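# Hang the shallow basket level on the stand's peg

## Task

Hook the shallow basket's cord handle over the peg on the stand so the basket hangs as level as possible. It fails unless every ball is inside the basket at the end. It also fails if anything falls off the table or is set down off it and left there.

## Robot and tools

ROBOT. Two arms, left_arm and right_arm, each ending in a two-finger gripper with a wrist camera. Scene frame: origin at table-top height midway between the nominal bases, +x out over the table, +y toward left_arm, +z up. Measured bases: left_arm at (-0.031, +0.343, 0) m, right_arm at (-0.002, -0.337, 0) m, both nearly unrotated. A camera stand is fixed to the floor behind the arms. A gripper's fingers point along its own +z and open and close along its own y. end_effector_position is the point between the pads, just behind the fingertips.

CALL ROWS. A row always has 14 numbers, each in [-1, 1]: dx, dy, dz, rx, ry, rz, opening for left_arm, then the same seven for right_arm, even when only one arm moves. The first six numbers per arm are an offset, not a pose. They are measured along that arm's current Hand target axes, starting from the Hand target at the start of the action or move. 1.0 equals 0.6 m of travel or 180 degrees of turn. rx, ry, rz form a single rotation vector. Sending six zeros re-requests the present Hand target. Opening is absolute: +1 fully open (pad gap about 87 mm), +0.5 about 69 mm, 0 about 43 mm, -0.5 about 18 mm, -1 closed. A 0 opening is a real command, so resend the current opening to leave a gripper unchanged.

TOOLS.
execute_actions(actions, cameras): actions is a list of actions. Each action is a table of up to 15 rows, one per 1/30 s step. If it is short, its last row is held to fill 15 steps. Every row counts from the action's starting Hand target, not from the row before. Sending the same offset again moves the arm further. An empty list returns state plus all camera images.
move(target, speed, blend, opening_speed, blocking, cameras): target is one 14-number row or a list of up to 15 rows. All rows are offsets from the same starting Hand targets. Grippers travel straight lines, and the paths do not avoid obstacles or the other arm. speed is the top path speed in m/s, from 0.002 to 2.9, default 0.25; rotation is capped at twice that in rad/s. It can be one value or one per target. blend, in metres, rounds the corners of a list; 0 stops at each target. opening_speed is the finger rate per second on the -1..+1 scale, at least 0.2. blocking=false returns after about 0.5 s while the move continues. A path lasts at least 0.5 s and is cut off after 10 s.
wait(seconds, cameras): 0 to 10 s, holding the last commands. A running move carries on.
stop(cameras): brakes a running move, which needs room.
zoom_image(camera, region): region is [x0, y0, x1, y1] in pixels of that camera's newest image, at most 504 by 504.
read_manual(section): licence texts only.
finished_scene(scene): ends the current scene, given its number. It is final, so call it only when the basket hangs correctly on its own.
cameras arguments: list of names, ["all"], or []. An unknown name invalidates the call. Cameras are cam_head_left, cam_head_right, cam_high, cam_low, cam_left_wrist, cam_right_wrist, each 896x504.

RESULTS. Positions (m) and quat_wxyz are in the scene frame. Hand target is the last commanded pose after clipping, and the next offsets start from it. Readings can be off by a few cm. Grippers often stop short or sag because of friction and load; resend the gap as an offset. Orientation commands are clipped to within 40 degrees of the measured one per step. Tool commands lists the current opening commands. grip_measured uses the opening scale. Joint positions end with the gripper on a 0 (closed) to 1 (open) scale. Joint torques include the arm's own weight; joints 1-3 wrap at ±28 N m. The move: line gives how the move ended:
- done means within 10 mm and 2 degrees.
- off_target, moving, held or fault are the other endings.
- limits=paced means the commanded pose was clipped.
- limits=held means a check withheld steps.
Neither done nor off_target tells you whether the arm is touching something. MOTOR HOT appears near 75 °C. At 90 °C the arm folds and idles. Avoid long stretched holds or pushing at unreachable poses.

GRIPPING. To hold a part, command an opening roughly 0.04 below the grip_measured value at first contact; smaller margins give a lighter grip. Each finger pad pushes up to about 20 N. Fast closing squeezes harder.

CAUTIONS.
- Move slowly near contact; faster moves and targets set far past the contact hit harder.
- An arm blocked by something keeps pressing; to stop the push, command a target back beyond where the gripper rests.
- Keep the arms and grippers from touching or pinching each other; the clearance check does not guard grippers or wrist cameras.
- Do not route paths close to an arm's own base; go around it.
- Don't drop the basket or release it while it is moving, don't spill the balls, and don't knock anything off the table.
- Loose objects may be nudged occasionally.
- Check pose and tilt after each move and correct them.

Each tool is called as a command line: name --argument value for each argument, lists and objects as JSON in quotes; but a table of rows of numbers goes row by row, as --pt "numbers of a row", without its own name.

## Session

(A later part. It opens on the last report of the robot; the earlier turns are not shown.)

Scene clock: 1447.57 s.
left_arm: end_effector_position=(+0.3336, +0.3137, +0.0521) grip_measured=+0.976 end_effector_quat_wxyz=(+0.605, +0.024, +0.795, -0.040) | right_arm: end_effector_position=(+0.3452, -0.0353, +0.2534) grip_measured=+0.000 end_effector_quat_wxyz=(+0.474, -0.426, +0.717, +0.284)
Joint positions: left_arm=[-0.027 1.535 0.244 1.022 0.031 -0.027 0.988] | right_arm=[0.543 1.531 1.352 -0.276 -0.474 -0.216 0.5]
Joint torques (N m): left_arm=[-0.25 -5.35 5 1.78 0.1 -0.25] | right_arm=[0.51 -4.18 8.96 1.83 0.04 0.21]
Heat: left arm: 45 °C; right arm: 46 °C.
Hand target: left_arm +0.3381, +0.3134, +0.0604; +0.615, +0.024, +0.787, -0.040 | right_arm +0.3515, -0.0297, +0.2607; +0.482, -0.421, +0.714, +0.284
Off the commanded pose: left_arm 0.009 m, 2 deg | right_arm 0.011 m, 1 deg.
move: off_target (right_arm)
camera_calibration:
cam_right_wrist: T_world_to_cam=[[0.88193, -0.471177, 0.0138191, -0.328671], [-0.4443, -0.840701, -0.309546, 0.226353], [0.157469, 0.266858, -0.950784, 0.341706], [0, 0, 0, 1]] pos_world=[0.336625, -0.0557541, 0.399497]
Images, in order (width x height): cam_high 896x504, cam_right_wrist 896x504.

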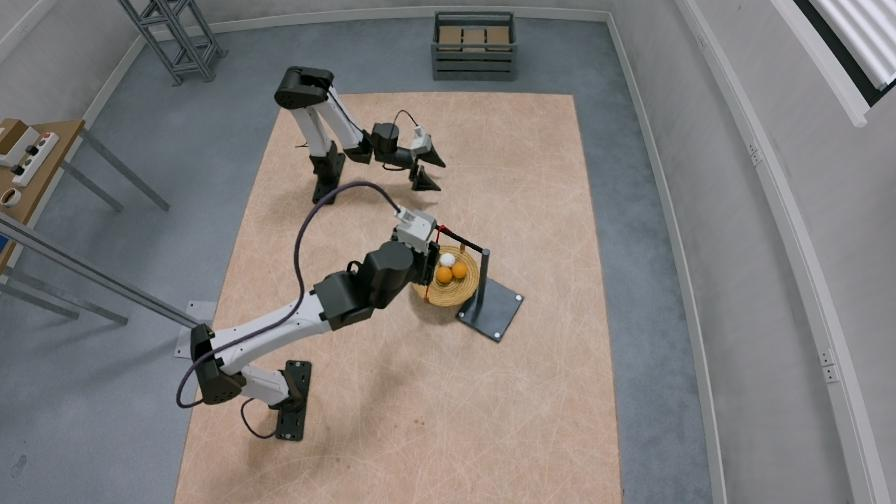

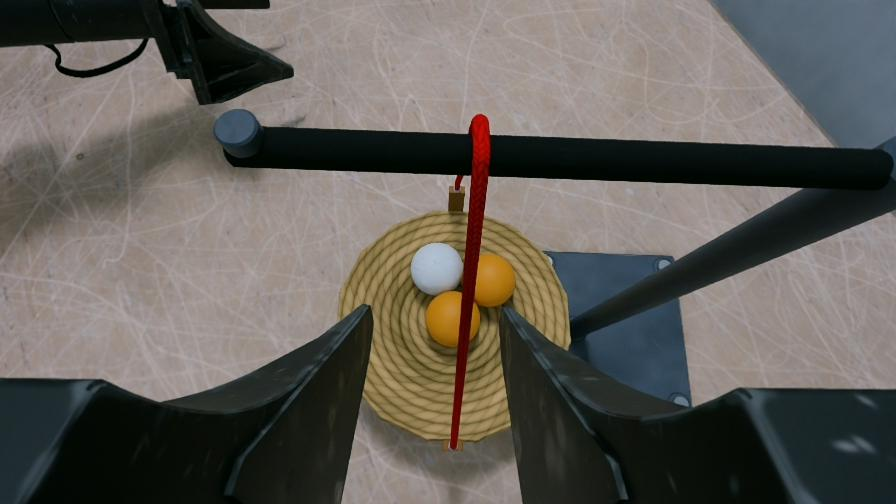

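execute_actions --actions '[]' --cameras '["cam_right_wrist", "cam_head_left", "cam_head_right"]'

Scene clock: 1468.43 s.
left_arm: end_effector_position=(+0.3336, +0.3137, +0.0521) grip_measured=+0.976 end_effector_quat_wxyz=(+0.605, +0.024, +0.795, -0.040) | right_arm: end_effector_position=(+0.3453, -0.0354, +0.2534) grip_measured=+0.000 end_effector_quat_wxyz=(+0.474, -0.426, +0.717, +0.284)
Joint positions: left_arm=[-0.027 1.535 0.244 1.022 0.031 -0.027 0.988] | right_arm=[0.543 1.531 1.352 -0.276 -0.473 -0.216 0.5]
Joint velocities: within noise
Joint torques (N m): left_arm=[-0.17 -5.23 5.05 1.79 0.11 -0.25] | right_arm=[0.47 -4.16 8.99 1.82 0.02 0.18]
Heat: left arm: 45 °C; right arm: 43 °C.
Hand target: left_arm +0.3381, +0.3134, +0.0604; +0.615, +0.024, +0.787, -0.040 | right_arm +0.3515, -0.0297, +0.2607; +0.481, -0.421, +0.714, +0.284
Tool commands: left_gripper/opening=+1.0 right_gripper/opening=+0.0
Off the commanded pose: left_arm 0.009 m, 2 deg | right_arm 0.011 m, 1 deg.
camera_calibration:
cam_right_wrist: T_world_to_cam=[[0.881679, -0.471654, 0.013601, -0.328572], [-0.444832, -0.840462, -0.309432, 0.226415], [0.157376, 0.266769, -0.950824, 0.341775], [0, 0, 0, 1]] pos_world=[0.336625, -0.0558542, 0.399497]
Images, in order (width x height): cam_head_left 896x504, cam_head_right 896x504, cam_right_wrist 896x504.

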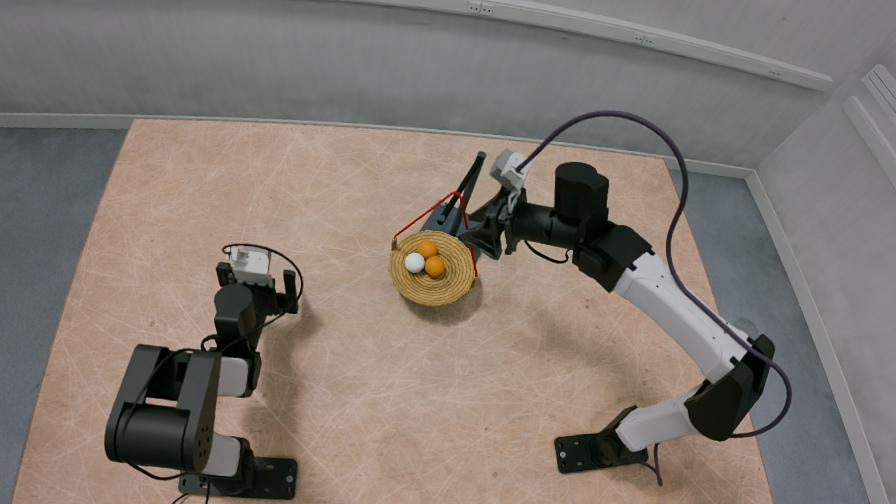

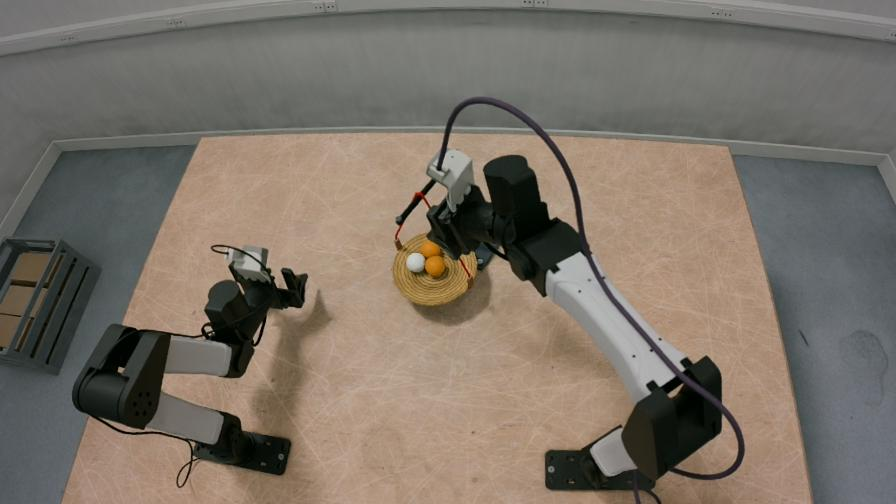

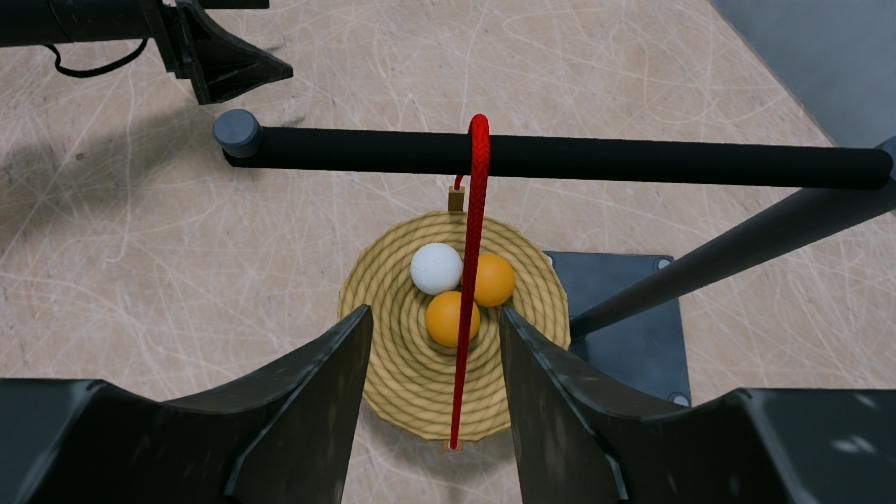

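move --target '[0,0,0,0,0,0,1,-0.0069,-0.0145,0.0172,0,0,0,0]' --speed 0.05 --cameras '["cam_right_wrist"]'

Scene clock: 1479.67 s.
left_arm: end_effector_position=(+0.3336, +0.3137, +0.0521) grip_measured=+0.976 end_effector_quat_wxyz=(+0.605, +0.024, +0.795, -0.040) | right_arm: end_effector_position=(+0.3572, -0.0279, +0.2546) grip_measured=+0.000 end_effector_quat_wxyz=(+0.475, -0.426, +0.716, +0.284)
Joint positions: left_arm=[-0.027 1.535 0.244 1.022 0.031 -0.027 0.988] | right_arm=[0.543 1.582 1.405 -0.274 -0.473 -0.216 0.5]
Joint torques (N m): left_arm=[-0.2 -5.45 5.09 1.8 0.09 -0.28] | right_arm=[-0.14 -4.48 9.02 1.8 -0.03 0.12]
Heat: left arm: 45 °C; right arm: 42 °C.
Hand target: left_arm +0.3381, +0.3134, +0.0604; +0.615, +0.024, +0.787, -0.040 | right_arm +0.3645, -0.0242, +0.2606; +0.481, -0.421, +0.714, +0.284
Off the commanded pose: left_arm 0.009 m, 2 deg | right_arm 0.010 m, 1 deg.
move: done
camera_calibration:
cam_right_wrist: T_world_to_cam=[[0.88164, -0.47168, 0.0151243, -0.335969], [-0.44402, -0.839944, -0.311995, 0.238819], [0.159865, 0.268352, -0.949963, 0.337913], [0, 0, 0, 1]] pos_world=[0.348224, -0.0485551, 0.400597]
Images, in order (width x height): cam_right_wrist 896x504.

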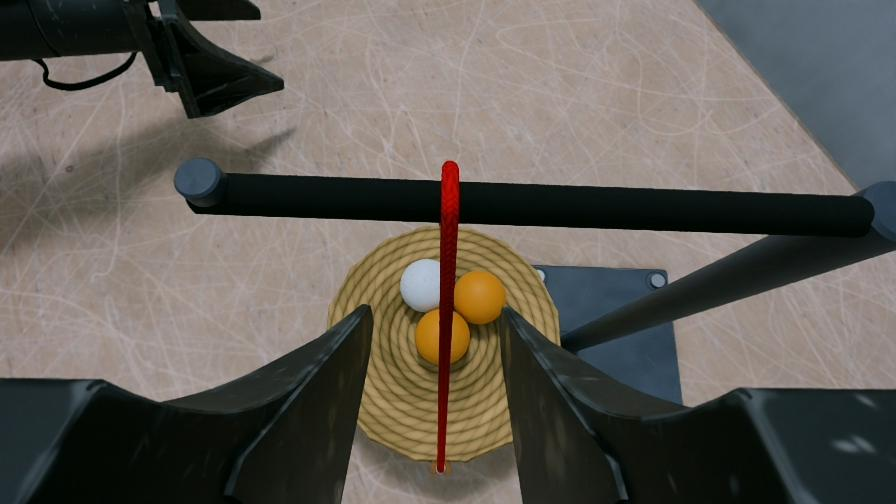

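move --target '[0,0,0,0,0,0,1,0,0,0,0,0,0,-1]' --opening_speed 0.6 --speed 0.05 --cameras '["cam_right_wrist", "cam_head_left", "cam_head_right"]'

Scene clock: 1494.80 s.
left_arm: end_effector_position=(+0.3336, +0.3137, +0.0521) grip_measured=+0.976 end_effector_quat_wxyz=(+0.605, +0.024, +0.795, -0.040) | right_arm: end_effector_position=(+0.3573, -0.0279, +0.2548) grip_measured=-0.882 end_effector_quat_wxyz=(+0.475, -0.426, +0.716, +0.284)
Joint positions: left_arm=[-0.027 1.535 0.244 1.022 0.031 -0.027 0.988] | right_arm=[0.543 1.582 1.406 -0.274 -0.473 -0.216 0.059]
Joint torques (N m): left_arm=[-0.18 -5.31 5.08 1.8 0.08 -0.25] | right_arm=[-0.13 -4.42 8.98 1.8 -0.02 0.14]
Heat: left arm: 45 °C; right arm: 44 °C.
Hand target: left_arm +0.3381, +0.3134, +0.0604; +0.615, +0.024, +0.787, -0.040 | right_arm +0.3645, -0.0242, +0.2607; +0.481, -0.421, +0.714, +0.284
Off the commanded pose: left_arm 0.009 m, 2 deg | right_arm 0.010 m, 1 deg.
move: done
camera_calibration:
cam_right_wrist: T_world_to_cam=[[0.88165, -0.471655, 0.0153133, -0.33605], [-0.443893, -0.839894, -0.31231, 0.238965], [0.160164, 0.26855, -0.949857, 0.337966], [0, 0, 0, 1]] pos_world=[0.348223, -0.0485552, 0.400797]
Images, in order (width x height): cam_head_left 896x504, cam_head_right 896x504, cam_right_wrist 896x504.

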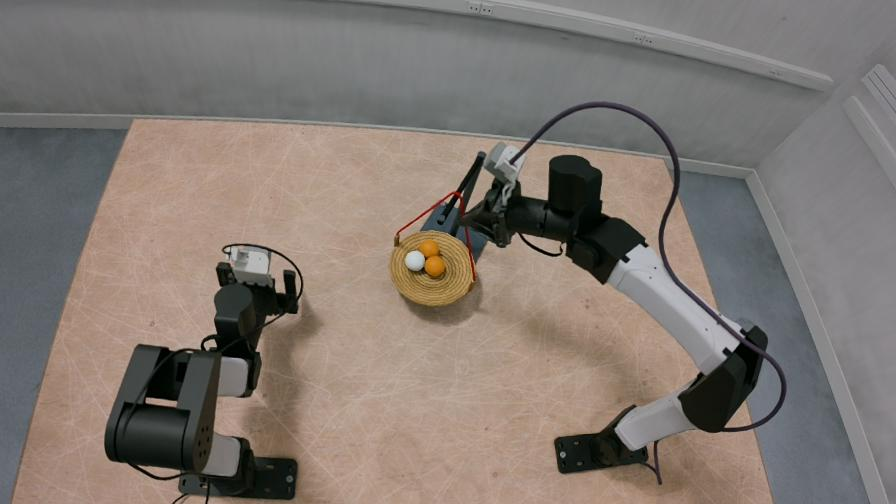

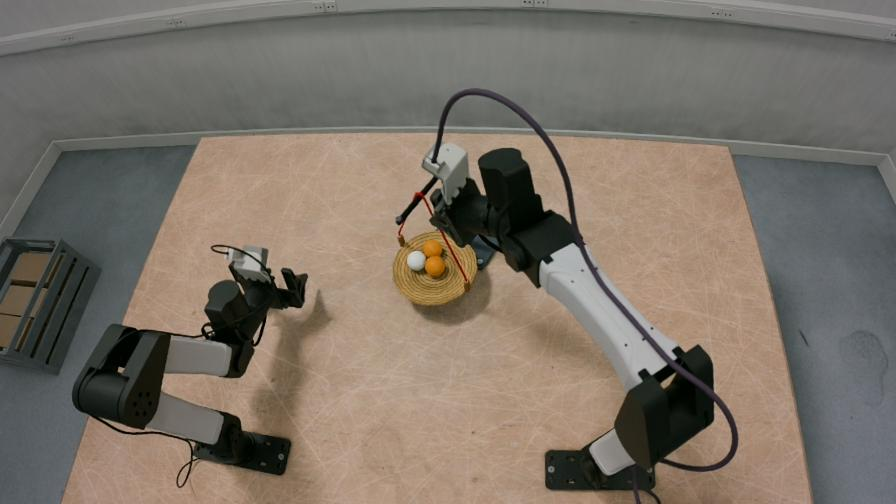

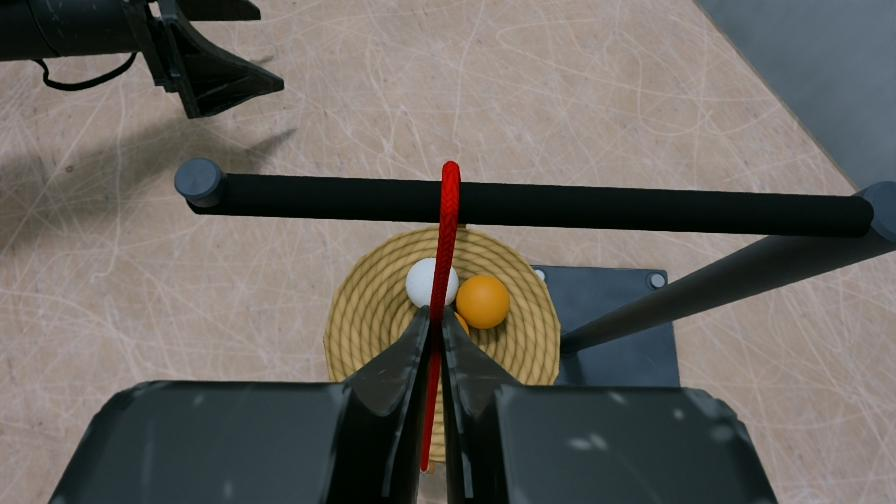

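zoom_image --camera "cam_head_left" --region '[370, 170, 510, 320]'

zoom_image --camera "cam_head_right" --region '[370, 170, 510, 320]'

Scaled by 3.360 from the camera's 896x504 image, which has a finer 1280x720 frame.

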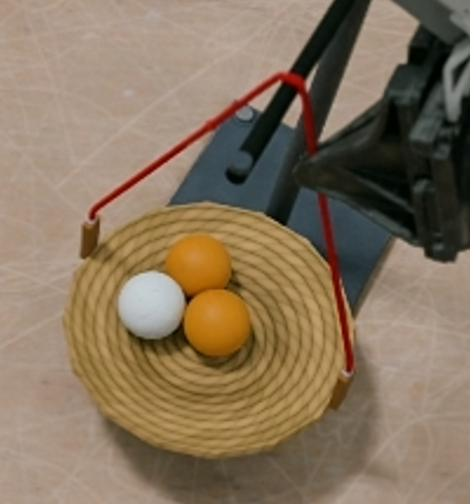

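Scaled by 3.360 from the camera's 896x504 image, which has a finer 1280x720 frame.

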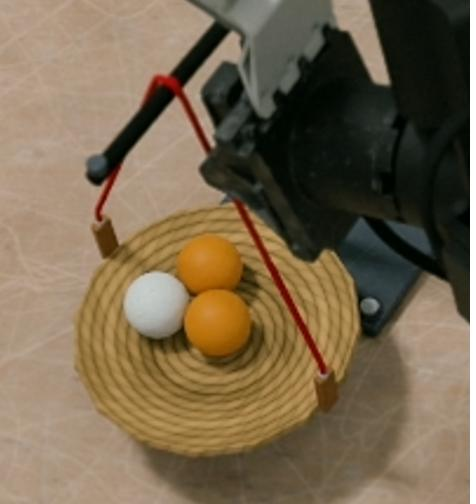

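zoom_image --camera "cam_head_left" --region '[300, 290, 540, 430]'

zoom_image --camera "cam_head_right" --region '[300, 290, 540, 430]'

Scaled by 2.100 from the camera's 896x504 image, which has a finer 1280x720 frame.

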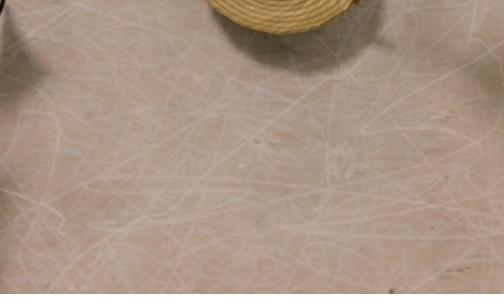

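Scaled by 2.100 from the camera's 896x504 image, which has a finer 1280x720 frame.

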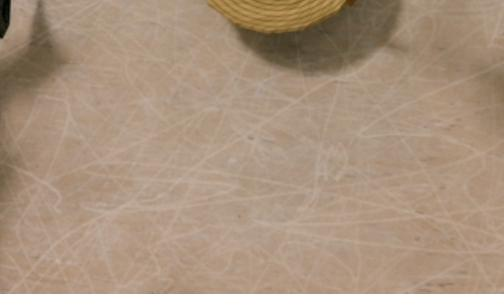

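zoom_image --camera "cam_head_left" --region '[400, 330, 500, 400]'

zoom_image --camera "cam_head_right" --region '[400, 330, 500, 400]'

zoom_image --camera "cam_head_left" --region '[330, 120, 430, 190]'

zoom_image --camera "cam_head_right" --region '[330, 120, 430, 190]'

Scaled by 5.040 from the camera's 896x504 image, which has a finer 1280x720 frame.

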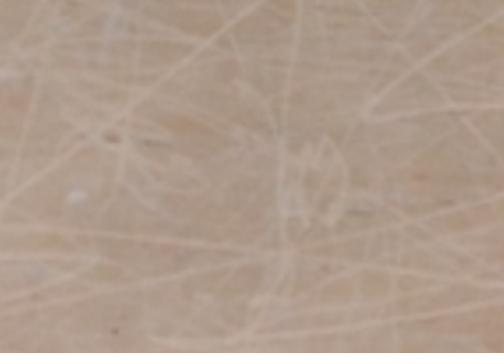

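Scaled by 5.040 from the camera's 896x504 image, which has a finer 1280x720 frame.

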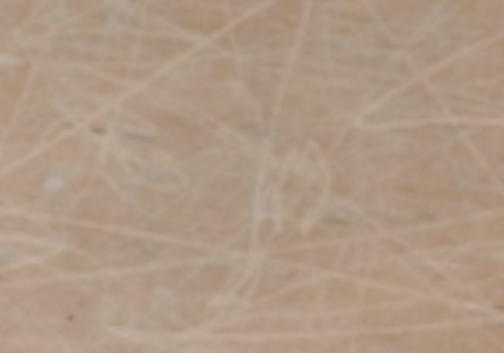

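Scaled by 5.040 from the camera's 896x504 image, which has a finer 1280x720 frame.

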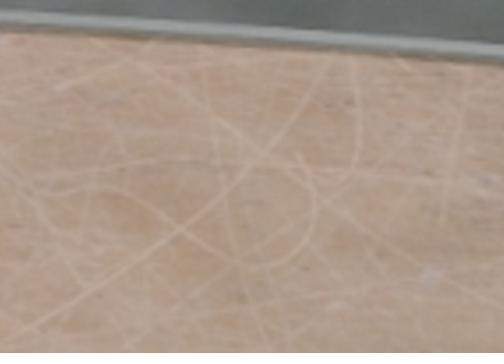

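Scaled by 5.040 from the camera's 896x504 image, which has a finer 1280x720 frame.

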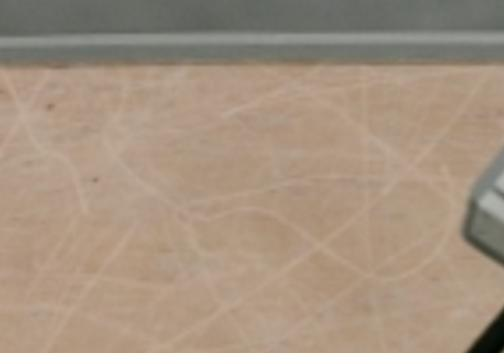

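execute_actions --actions '[]' --cameras '["cam_low", "cam_high"]'

zoom_image --camera "cam_low" --region '[360, 170, 520, 280]'

zoom_image --camera "cam_high" --region '[340, 60, 500, 190]'

Scene clock: 1624.73 s.
left_arm: end_effector_position=(+0.3336, +0.3137, +0.0521) grip_measured=+0.976 end_effector_quat_wxyz=(+0.605, +0.024, +0.795, -0.040) | right_arm: end_effector_position=(+0.3573, -0.0279, +0.2548) grip_measured=-0.882 end_effector_quat_wxyz=(+0.475, -0.426, +0.716, +0.284)
Joint positions: left_arm=[-0.027 1.535 0.244 1.022 0.031 -0.027 0.988] | right_arm=[0.543 1.582 1.406 -0.274 -0.473 -0.216 0.059]
Joint velocities: within noise
Joint torques (N m): left_arm=[-0.16 -5.29 5.12 1.8 0.07 -0.28] | right_arm=[-0.12 -4.48 8.96 1.79 -0.02 0.13]
Heat: left arm: 45 °C; right arm: 49 °C.
Hand target: left_arm +0.3381, +0.3134, +0.0604; +0.615, +0.024, +0.787, -0.040 | right_arm +0.3645, -0.0242, +0.2607; +0.481, -0.421, +0.714, +0.284
Tool commands: left_gripper/opening=+1.0 right_gripper/opening=-1.0
Off the commanded pose: left_arm 0.009 m, 2 deg | right_arm 0.010 m, 1 deg.
Images, in order (width x height): cam_high 896x504, cam_low 896x504.

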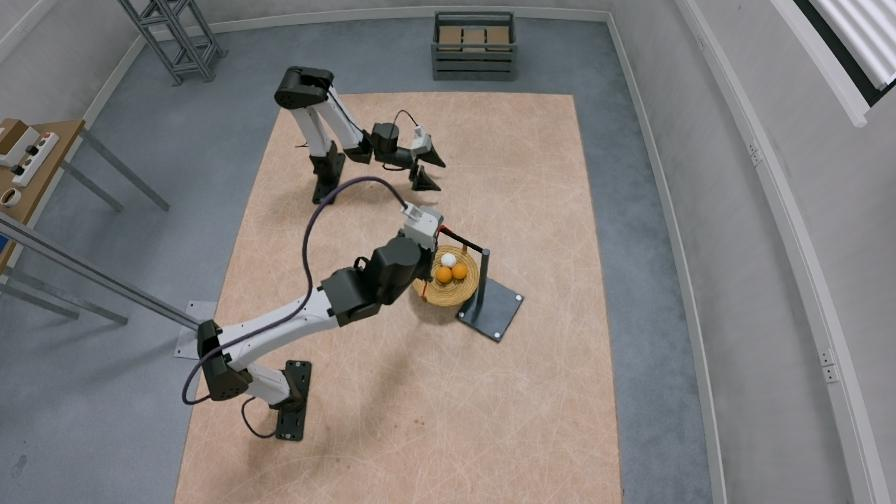

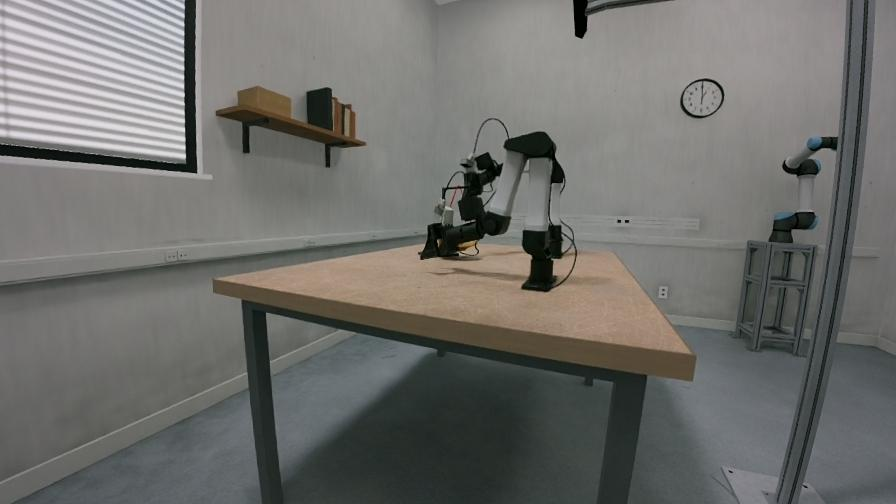

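Scaled by 3.150 from the camera's 896x504 image, which has a finer 1280x720 frame.

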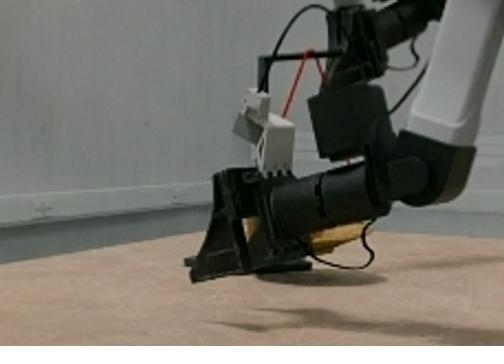

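Scaled by 3.150 from the camera's 896x504 image, which has a finer 1280x720 frame.

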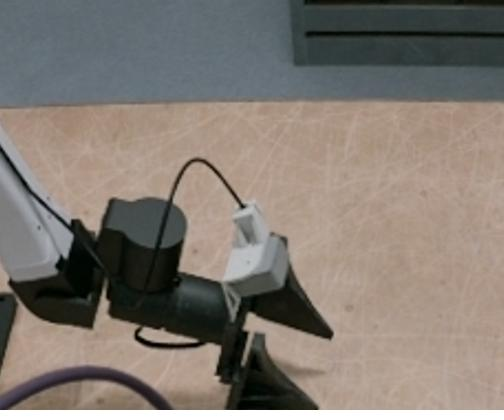

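execute_actions --actions '[]' --cameras '["cam_head_left", "cam_head_right"]'

zoom_image --camera "cam_head_left" --region '[380, 215, 420, 255]'

zoom_image --camera "cam_head_right" --region '[380, 215, 420, 255]'

zoom_image --camera "cam_head_left" --region '[450, 260, 490, 300]'

zoom_image --camera "cam_head_right" --region '[450, 260, 490, 300]'

Scene clock: 1643.83 s.
left_arm: end_effector_position=(+0.3336, +0.3137, +0.0521) grip_measured=+0.976 end_effector_quat_wxyz=(+0.605, +0.024, +0.795, -0.040) | right_arm: end_effector_position=(+0.3573, -0.0279, +0.2548) grip_measured=-0.882 end_effector_quat_wxyz=(+0.475, -0.426, +0.716, +0.284)
Joint positions: left_arm=[-0.027 1.535 0.244 1.022 0.031 -0.027 0.988] | right_arm=[0.543 1.582 1.406 -0.274 -0.473 -0.216 0.059]
Joint velocities: within noise
Joint torques (N m): left_arm=[-0.12 -5.38 4.97 1.77 0.04 -0.23] | right_arm=[-0.1 -4.45 8.99 1.79 -0.03 0.13]
Heat: left arm: 45 °C; right arm: 50 °C.
Hand target: left_arm +0.3381, +0.3134, +0.0604; +0.615, +0.024, +0.787, -0.040 | right_arm +0.3645, -0.0242, +0.2607; +0.481, -0.421, +0.714, +0.284
Tool commands: left_gripper/opening=+1.0 right_gripper/opening=-1.0
Off the commanded pose: left_arm 0.009 m, 2 deg | right_arm 0.010 m, 1 deg.
Images, in order (width x height): cam_head_left 896x504, cam_head_right 896x504.

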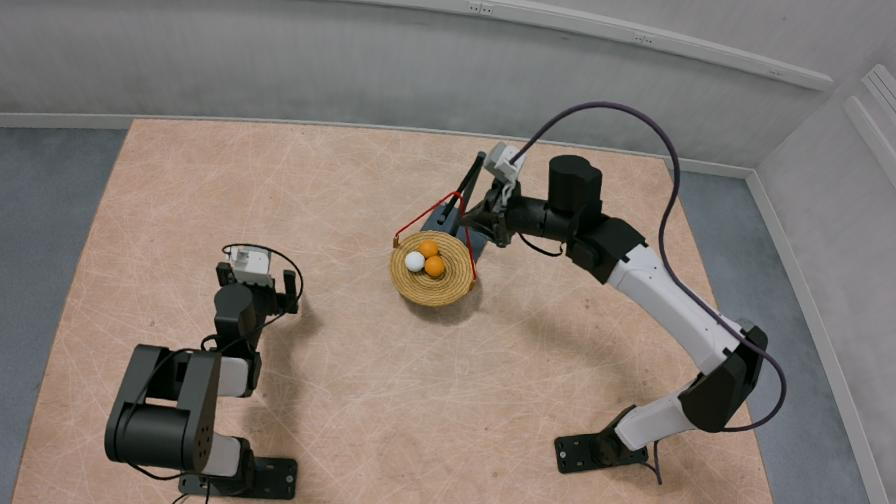

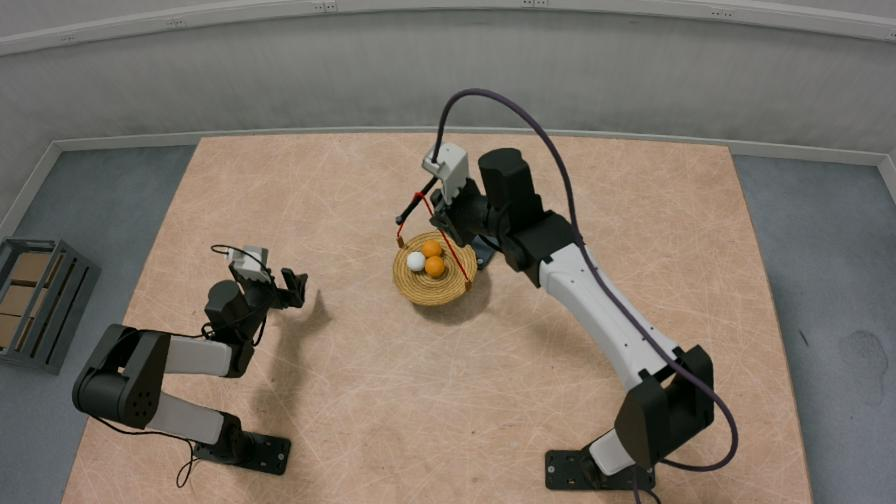

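Scaled by 12.600 from the camera's 896x504 image, which has a finer 1280x720 frame.

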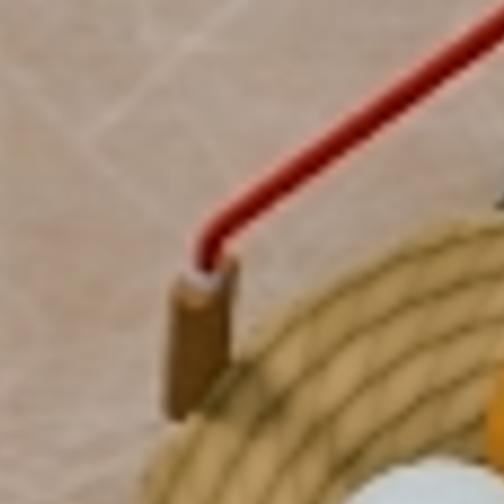

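Scaled by 12.600 from the camera's 896x504 image, which has a finer 1280x720 frame.

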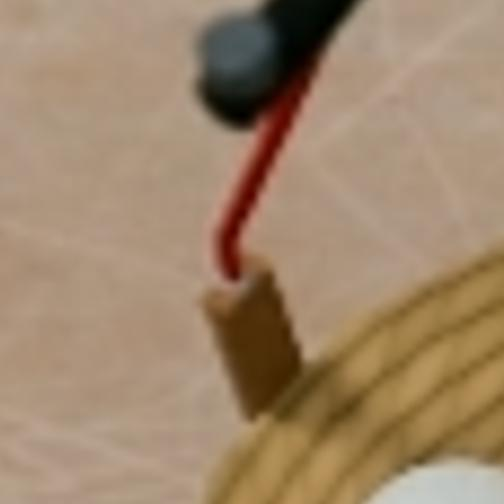

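Scaled by 12.600 from the camera's 896x504 image, which has a finer 1280x720 frame.

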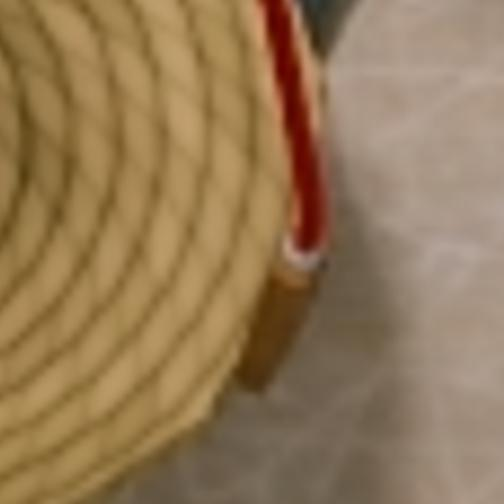

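Scaled by 12.600 from the camera's 896x504 image, which has a finer 1280x720 frame.

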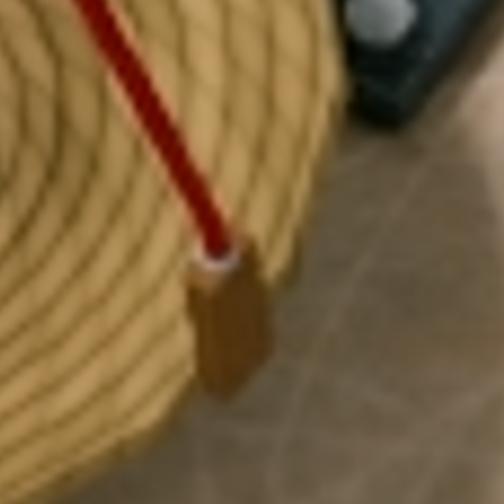

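move --target '[0,0,0,0,0,0,1,0.0083,0,0,0,0,0,-1]' --speed 0.02

Scene clock: 1696.00 s.
left_arm: end_effector_position=(+0.3336, +0.3137, +0.0521) grip_measured=+0.976 end_effector_quat_wxyz=(+0.605, +0.024, +0.795, -0.040) | right_arm: end_effector_position=(+0.3579, -0.0275, +0.2557) grip_measured=-0.882 end_effector_quat_wxyz=(+0.477, -0.426, +0.715, +0.284)
Joint positions: left_arm=[-0.027 1.535 0.244 1.022 0.031 -0.027 0.988] | right_arm=[0.543 1.582 1.406 -0.269 -0.473 -0.216 0.059]
Joint torques (N m): left_arm=[-0.16 -5.2 4.98 1.78 0.07 -0.26] | right_arm=[-0.34 -4.93 7.1 1.89 -0.05 0.11]
Heat: left arm: 45 °C; right arm: 51 °C.
Hand target: left_arm +0.3381, +0.3134, +0.0604; +0.615, +0.024, +0.787, -0.040 | right_arm +0.3636, -0.0258, +0.2561; +0.481, -0.421, +0.714, +0.284
Off the commanded pose: left_arm 0.009 m, 2 deg | right_arm 0.006 m, 1 deg.
move: done

move --target '[0,0,0,0,0,0,1,0.0083,0,0,0,0,0,-1]' --speed 0.02

Scene clock: 1700.43 s.
left_arm: end_effector_position=(+0.3336, +0.3137, +0.0521) grip_measured=+0.976 end_effector_quat_wxyz=(+0.605, +0.024, +0.795, -0.040) | right_arm: end_effector_position=(+0.3593, -0.0266, +0.2582) grip_measured=-0.882 end_effector_quat_wxyz=(+0.482, -0.426, +0.711, +0.284)
Joint positions: left_arm=[-0.027 1.535 0.244 1.022 0.031 -0.027 0.988] | right_arm=[0.543 1.582 1.406 -0.257 -0.473 -0.216 0.059]
Joint torques (N m): left_arm=[-0.23 -5.34 5.04 1.79 0.05 -0.26] | right_arm=[-0.59 -5.38 5.19 1.99 -0.06 0.09]
Heat: left arm: 45 °C; right arm: 50 °C.
Hand target: left_arm +0.3381, +0.3134, +0.0604; +0.615, +0.024, +0.787, -0.040 | right_arm +0.3627, -0.0274, +0.2515; +0.482, -0.421, +0.714, +0.284
Off the commanded pose: left_arm 0.009 m, 2 deg | right_arm 0.008 m, 1 deg.
move: done

move --target '[0,0,0,0,0,0,1,0.0083,0,0,0,0,0,-1]' --speed 0.02

Scene clock: 1710.27 s.
left_arm: end_effector_position=(+0.3336, +0.3137, +0.0521) grip_measured=+0.976 end_effector_quat_wxyz=(+0.605, +0.024, +0.795, -0.040) | right_arm: end_effector_position=(+0.3619, -0.0250, +0.2562) grip_measured=-0.882 end_effector_quat_wxyz=(+0.491, -0.426, +0.705, +0.284)
Joint positions: left_arm=[-0.027 1.535 0.244 1.022 0.031 -0.027 0.988] | right_arm=[0.543 1.582 1.382 -0.213 -0.473 -0.216 0.059]
Joint torques (N m): left_arm=[-0.08 -5.12 5 1.76 0.07 -0.28] | right_arm=[-0.79 -5.96 5.11 1.68 -0.08 0.11]
Heat: left arm: 45 °C; right arm: 48 °C.
Hand target: left_arm +0.3381, +0.3134, +0.0604; +0.615, +0.024, +0.787, -0.040 | right_arm +0.3618, -0.0291, +0.2468; +0.481, -0.421, +0.714, +0.284
Off the commanded pose: left_arm 0.009 m, 2 deg | right_arm 0.010 m, 2 deg.
move: done

move --target '[0,0,0,0,0,0,1,0.0100,0.0025,-0.0057,0,0,0,-1]' --speed 0.02

Scene clock: 1722.57 s.
left_arm: end_effector_position=(+0.3336, +0.3137, +0.0521) grip_measured=+0.976 end_effector_quat_wxyz=(+0.605, +0.024, +0.795, -0.040) | right_arm: end_effector_position=(+0.3633, -0.0261, +0.2480) grip_measured=-0.882 end_effector_quat_wxyz=(+0.492, -0.424, +0.706, +0.283)
Joint positions: left_arm=[-0.027 1.535 0.244 1.022 0.031 -0.027 0.988] | right_arm=[0.539 1.582 1.349 -0.178 -0.473 -0.216 0.059]
Joint torques (N m): left_arm=[-0.25 -5.33 5.15 1.8 0.08 -0.24] | right_arm=[-0.88 -7.45 4.83 1.56 -0.11 0.07]
Heat: left arm: 45 °C; right arm: 45 °C.
Hand target: left_arm +0.3381, +0.3134, +0.0604; +0.615, +0.024, +0.787, -0.040 | right_arm +0.3579, -0.0331, +0.2426; +0.482, -0.421, +0.714, +0.284
Off the commanded pose: left_arm 0.009 m, 2 deg | right_arm 0.010 m, 2 deg.
move: done

execute_actions --actions '[]' --cameras '["cam_head_left", "cam_head_right", "cam_right_wrist"]'

zoom_image --camera "cam_head_left" --region '[380, 215, 420, 255]'

zoom_image --camera "cam_head_right" --region '[380, 215, 420, 255]'

zoom_image --camera "cam_head_left" --region '[450, 260, 490, 300]'

zoom_image --camera "cam_head_right" --region '[450, 260, 490, 300]'

Scene clock: 1757.63 s.
left_arm: end_effector_position=(+0.3336, +0.3137, +0.0521) grip_measured=+0.976 end_effector_quat_wxyz=(+0.605, +0.024, +0.795, -0.040) | right_arm: end_effector_position=(+0.3633, -0.0261, +0.2480) grip_measured=-0.882 end_effector_quat_wxyz=(+0.492, -0.424, +0.706, +0.283)
Joint positions: left_arm=[-0.027 1.535 0.244 1.022 0.031 -0.027 0.988] | right_arm=[0.539 1.582 1.349 -0.178 -0.473 -0.216 0.059]
Joint velocities: within noise
Joint torques (N m): left_arm=[-0.27 -5.37 5.05 1.8 0.06 -0.27] | right_arm=[-0.88 -7.45 4.86 1.57 -0.11 0.07]
Heat: left arm: 45 °C; right arm: 42 °C.
Hand target: left_arm +0.3381, +0.3134, +0.0604; +0.615, +0.024, +0.787, -0.040 | right_arm +0.3579, -0.0331, +0.2426; +0.482, -0.421, +0.714, +0.284
Tool commands: left_gripper/opening=+1.0 right_gripper/opening=-1.0
Off the commanded pose: left_arm 0.009 m, 2 deg | right_arm 0.010 m, 2 deg.
camera_calibration:
cam_right_wrist: T_world_to_cam=[[0.879156, -0.475253, 0.0349241, -0.344477], [-0.435855, -0.831573, -0.344264, 0.246225], [0.192655, 0.28744, -0.938223, 0.315914], [0, 0, 0, 1]] pos_world=[0.349305, -0.0497661, 0.393194]
Images, in order (width x height): cam_head_left 896x504, cam_head_right 896x504, cam_right_wrist 896x504.

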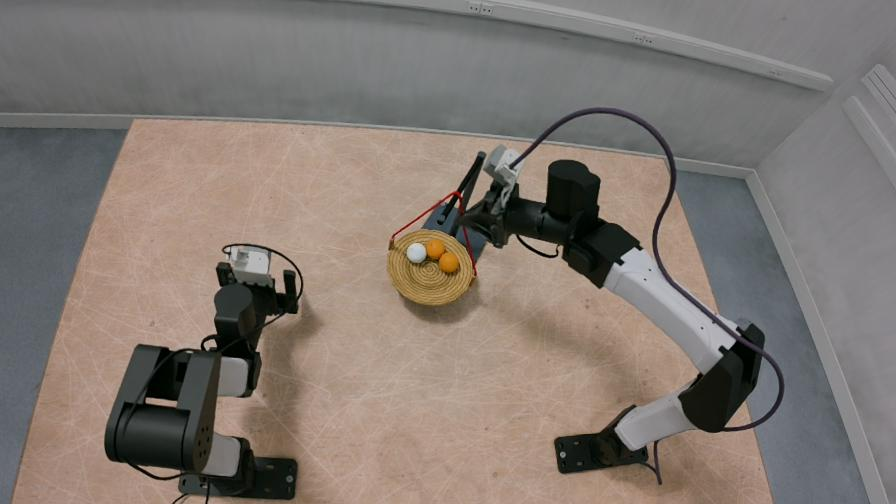

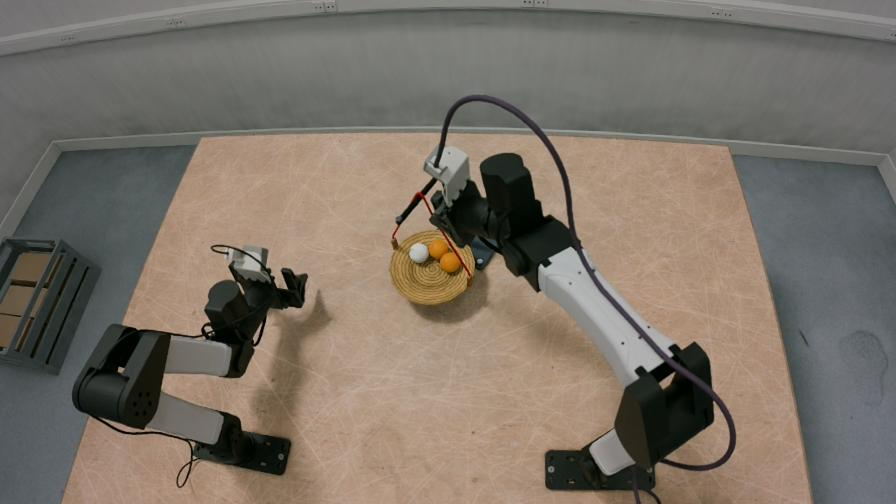

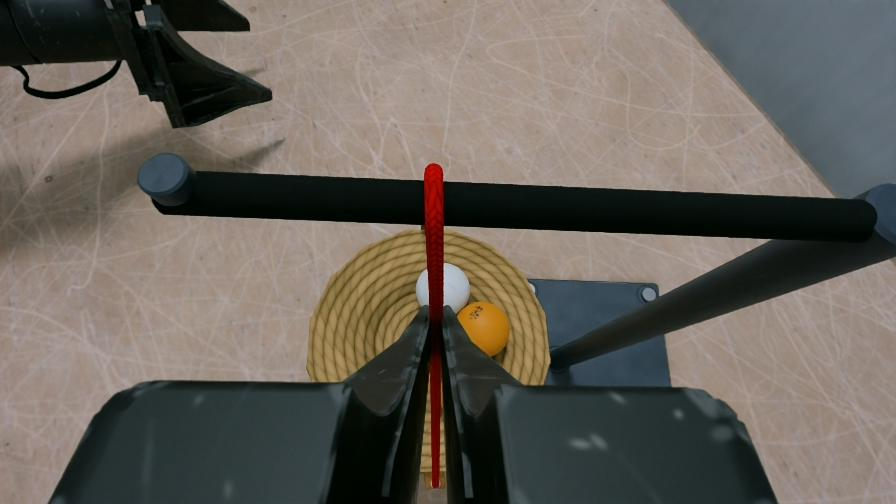

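Scaled by 12.600 from the camera's 896x504 image, which has a finer 1280x720 frame.

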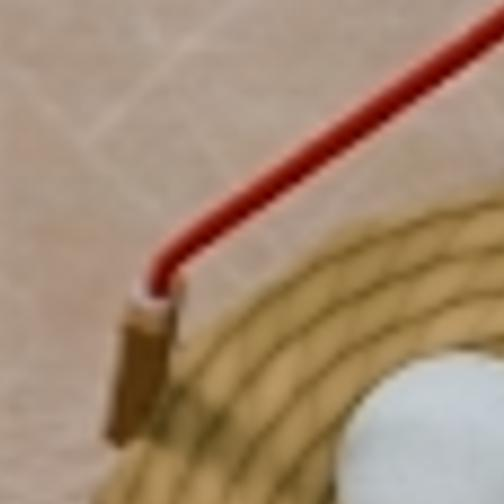

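Scaled by 12.600 from the camera's 896x504 image, which has a finer 1280x720 frame.

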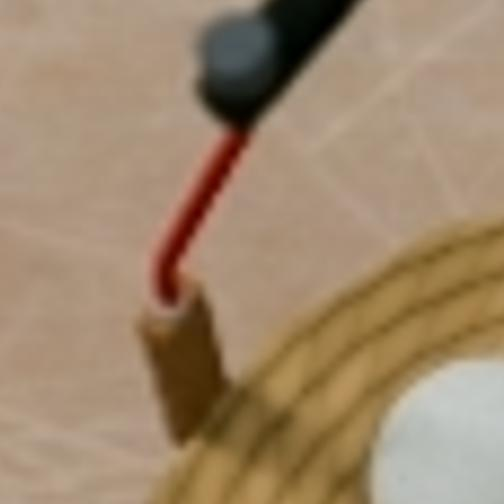

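Scaled by 12.600 from the camera's 896x504 image, which has a finer 1280x720 frame.

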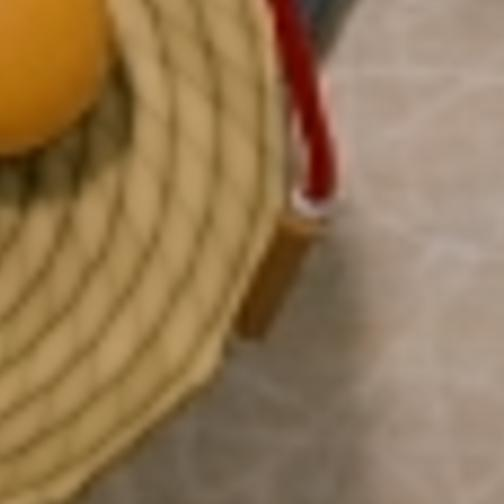

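Scaled by 12.600 from the camera's 896x504 image, which has a finer 1280x720 frame.

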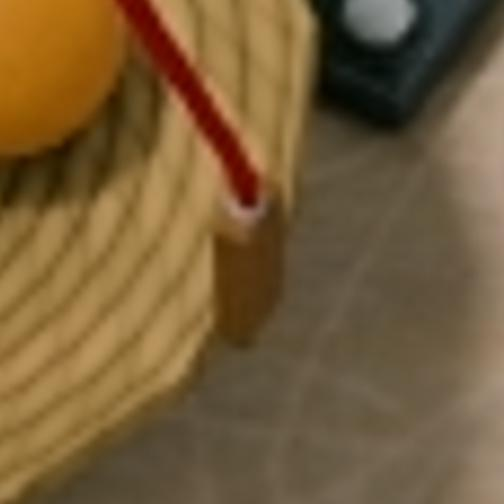

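move --target '[0,0,0,0,0,0,1,0,0,0,0,0,0,0]' --opening_speed 0.2 --speed 0.02 --cameras '["cam_right_wrist", "cam_head_left", "cam_head_right"]'

Scene clock: 1799.53 s.
left_arm: end_effector_position=(+0.3336, +0.3137, +0.0521) grip_measured=+0.976 end_effector_quat_wxyz=(+0.605, +0.024, +0.795, -0.040) | right_arm: end_effector_position=(+0.3610, -0.0275, +0.2422) grip_measured=+0.000 end_effector_quat_wxyz=(+0.484, -0.425, +0.711, +0.283)
Joint positions: left_arm=[-0.027 1.535 0.244 1.022 0.031 -0.027 0.988] | right_arm=[0.539 1.582 1.341 -0.19 -0.473 -0.216 0.5]
Joint torques (N m): left_arm=[-0.2 -5.31 5.11 1.79 0.07 -0.27] | right_arm=[-0.87 -7.47 5.42 1.64 -0.11 0.06]
Heat: left arm: 45 °C; right arm: 41 °C.
Hand target: left_arm +0.3381, +0.3134, +0.0604; +0.615, +0.024, +0.787, -0.040 | right_arm +0.3578, -0.0331, +0.2425; +0.481, -0.421, +0.714, +0.284
Off the commanded pose: left_arm 0.009 m, 2 deg | right_arm 0.006 m, 1 deg.
move: done
camera_calibration:
cam_right_wrist: T_world_to_cam=[[0.879686, -0.474895, 0.0250387, -0.340756], [-0.44148, -0.835094, -0.328197, 0.240105], [0.176769, 0.277656, -0.944277, 0.318192], [0, 0, 0, 1]] pos_world=[0.349514, -0.049661, 0.387796]
Images, in order (width x height): cam_head_left 896x504, cam_head_right 896x504, cam_right_wrist 896x504.

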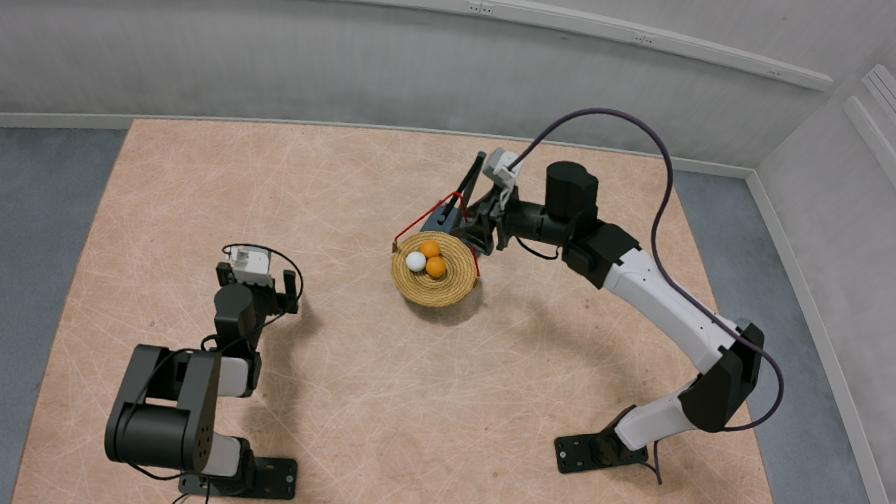

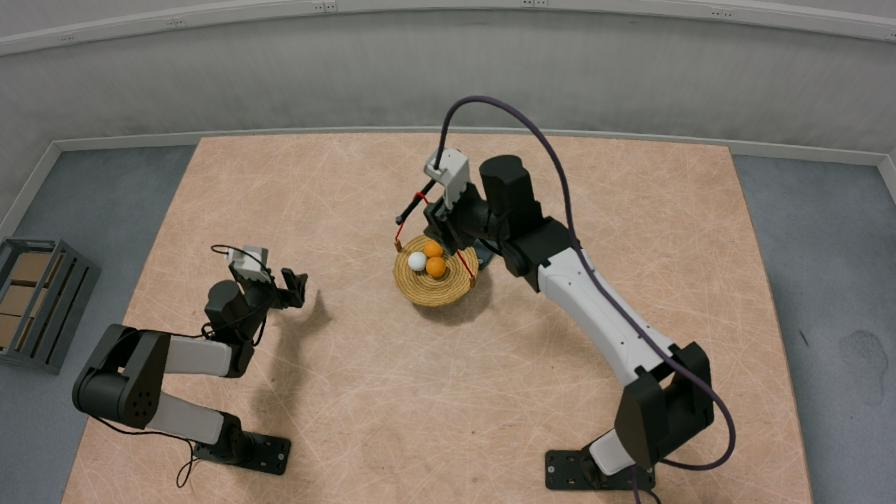

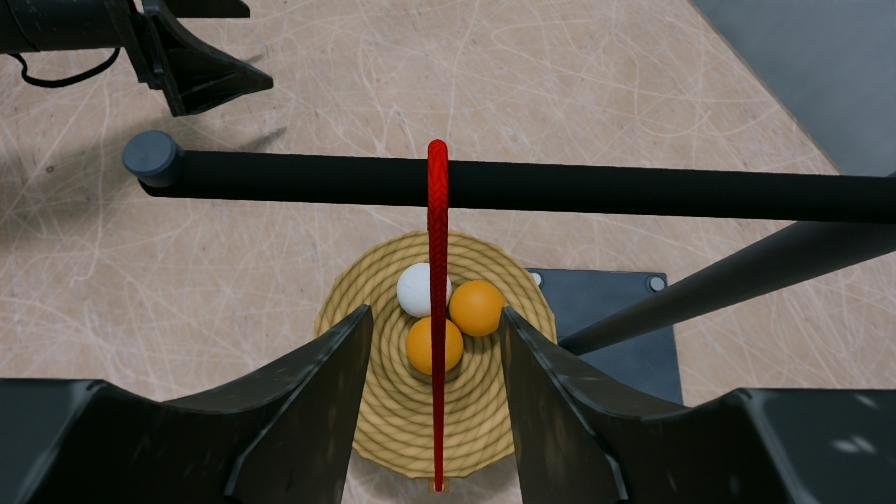

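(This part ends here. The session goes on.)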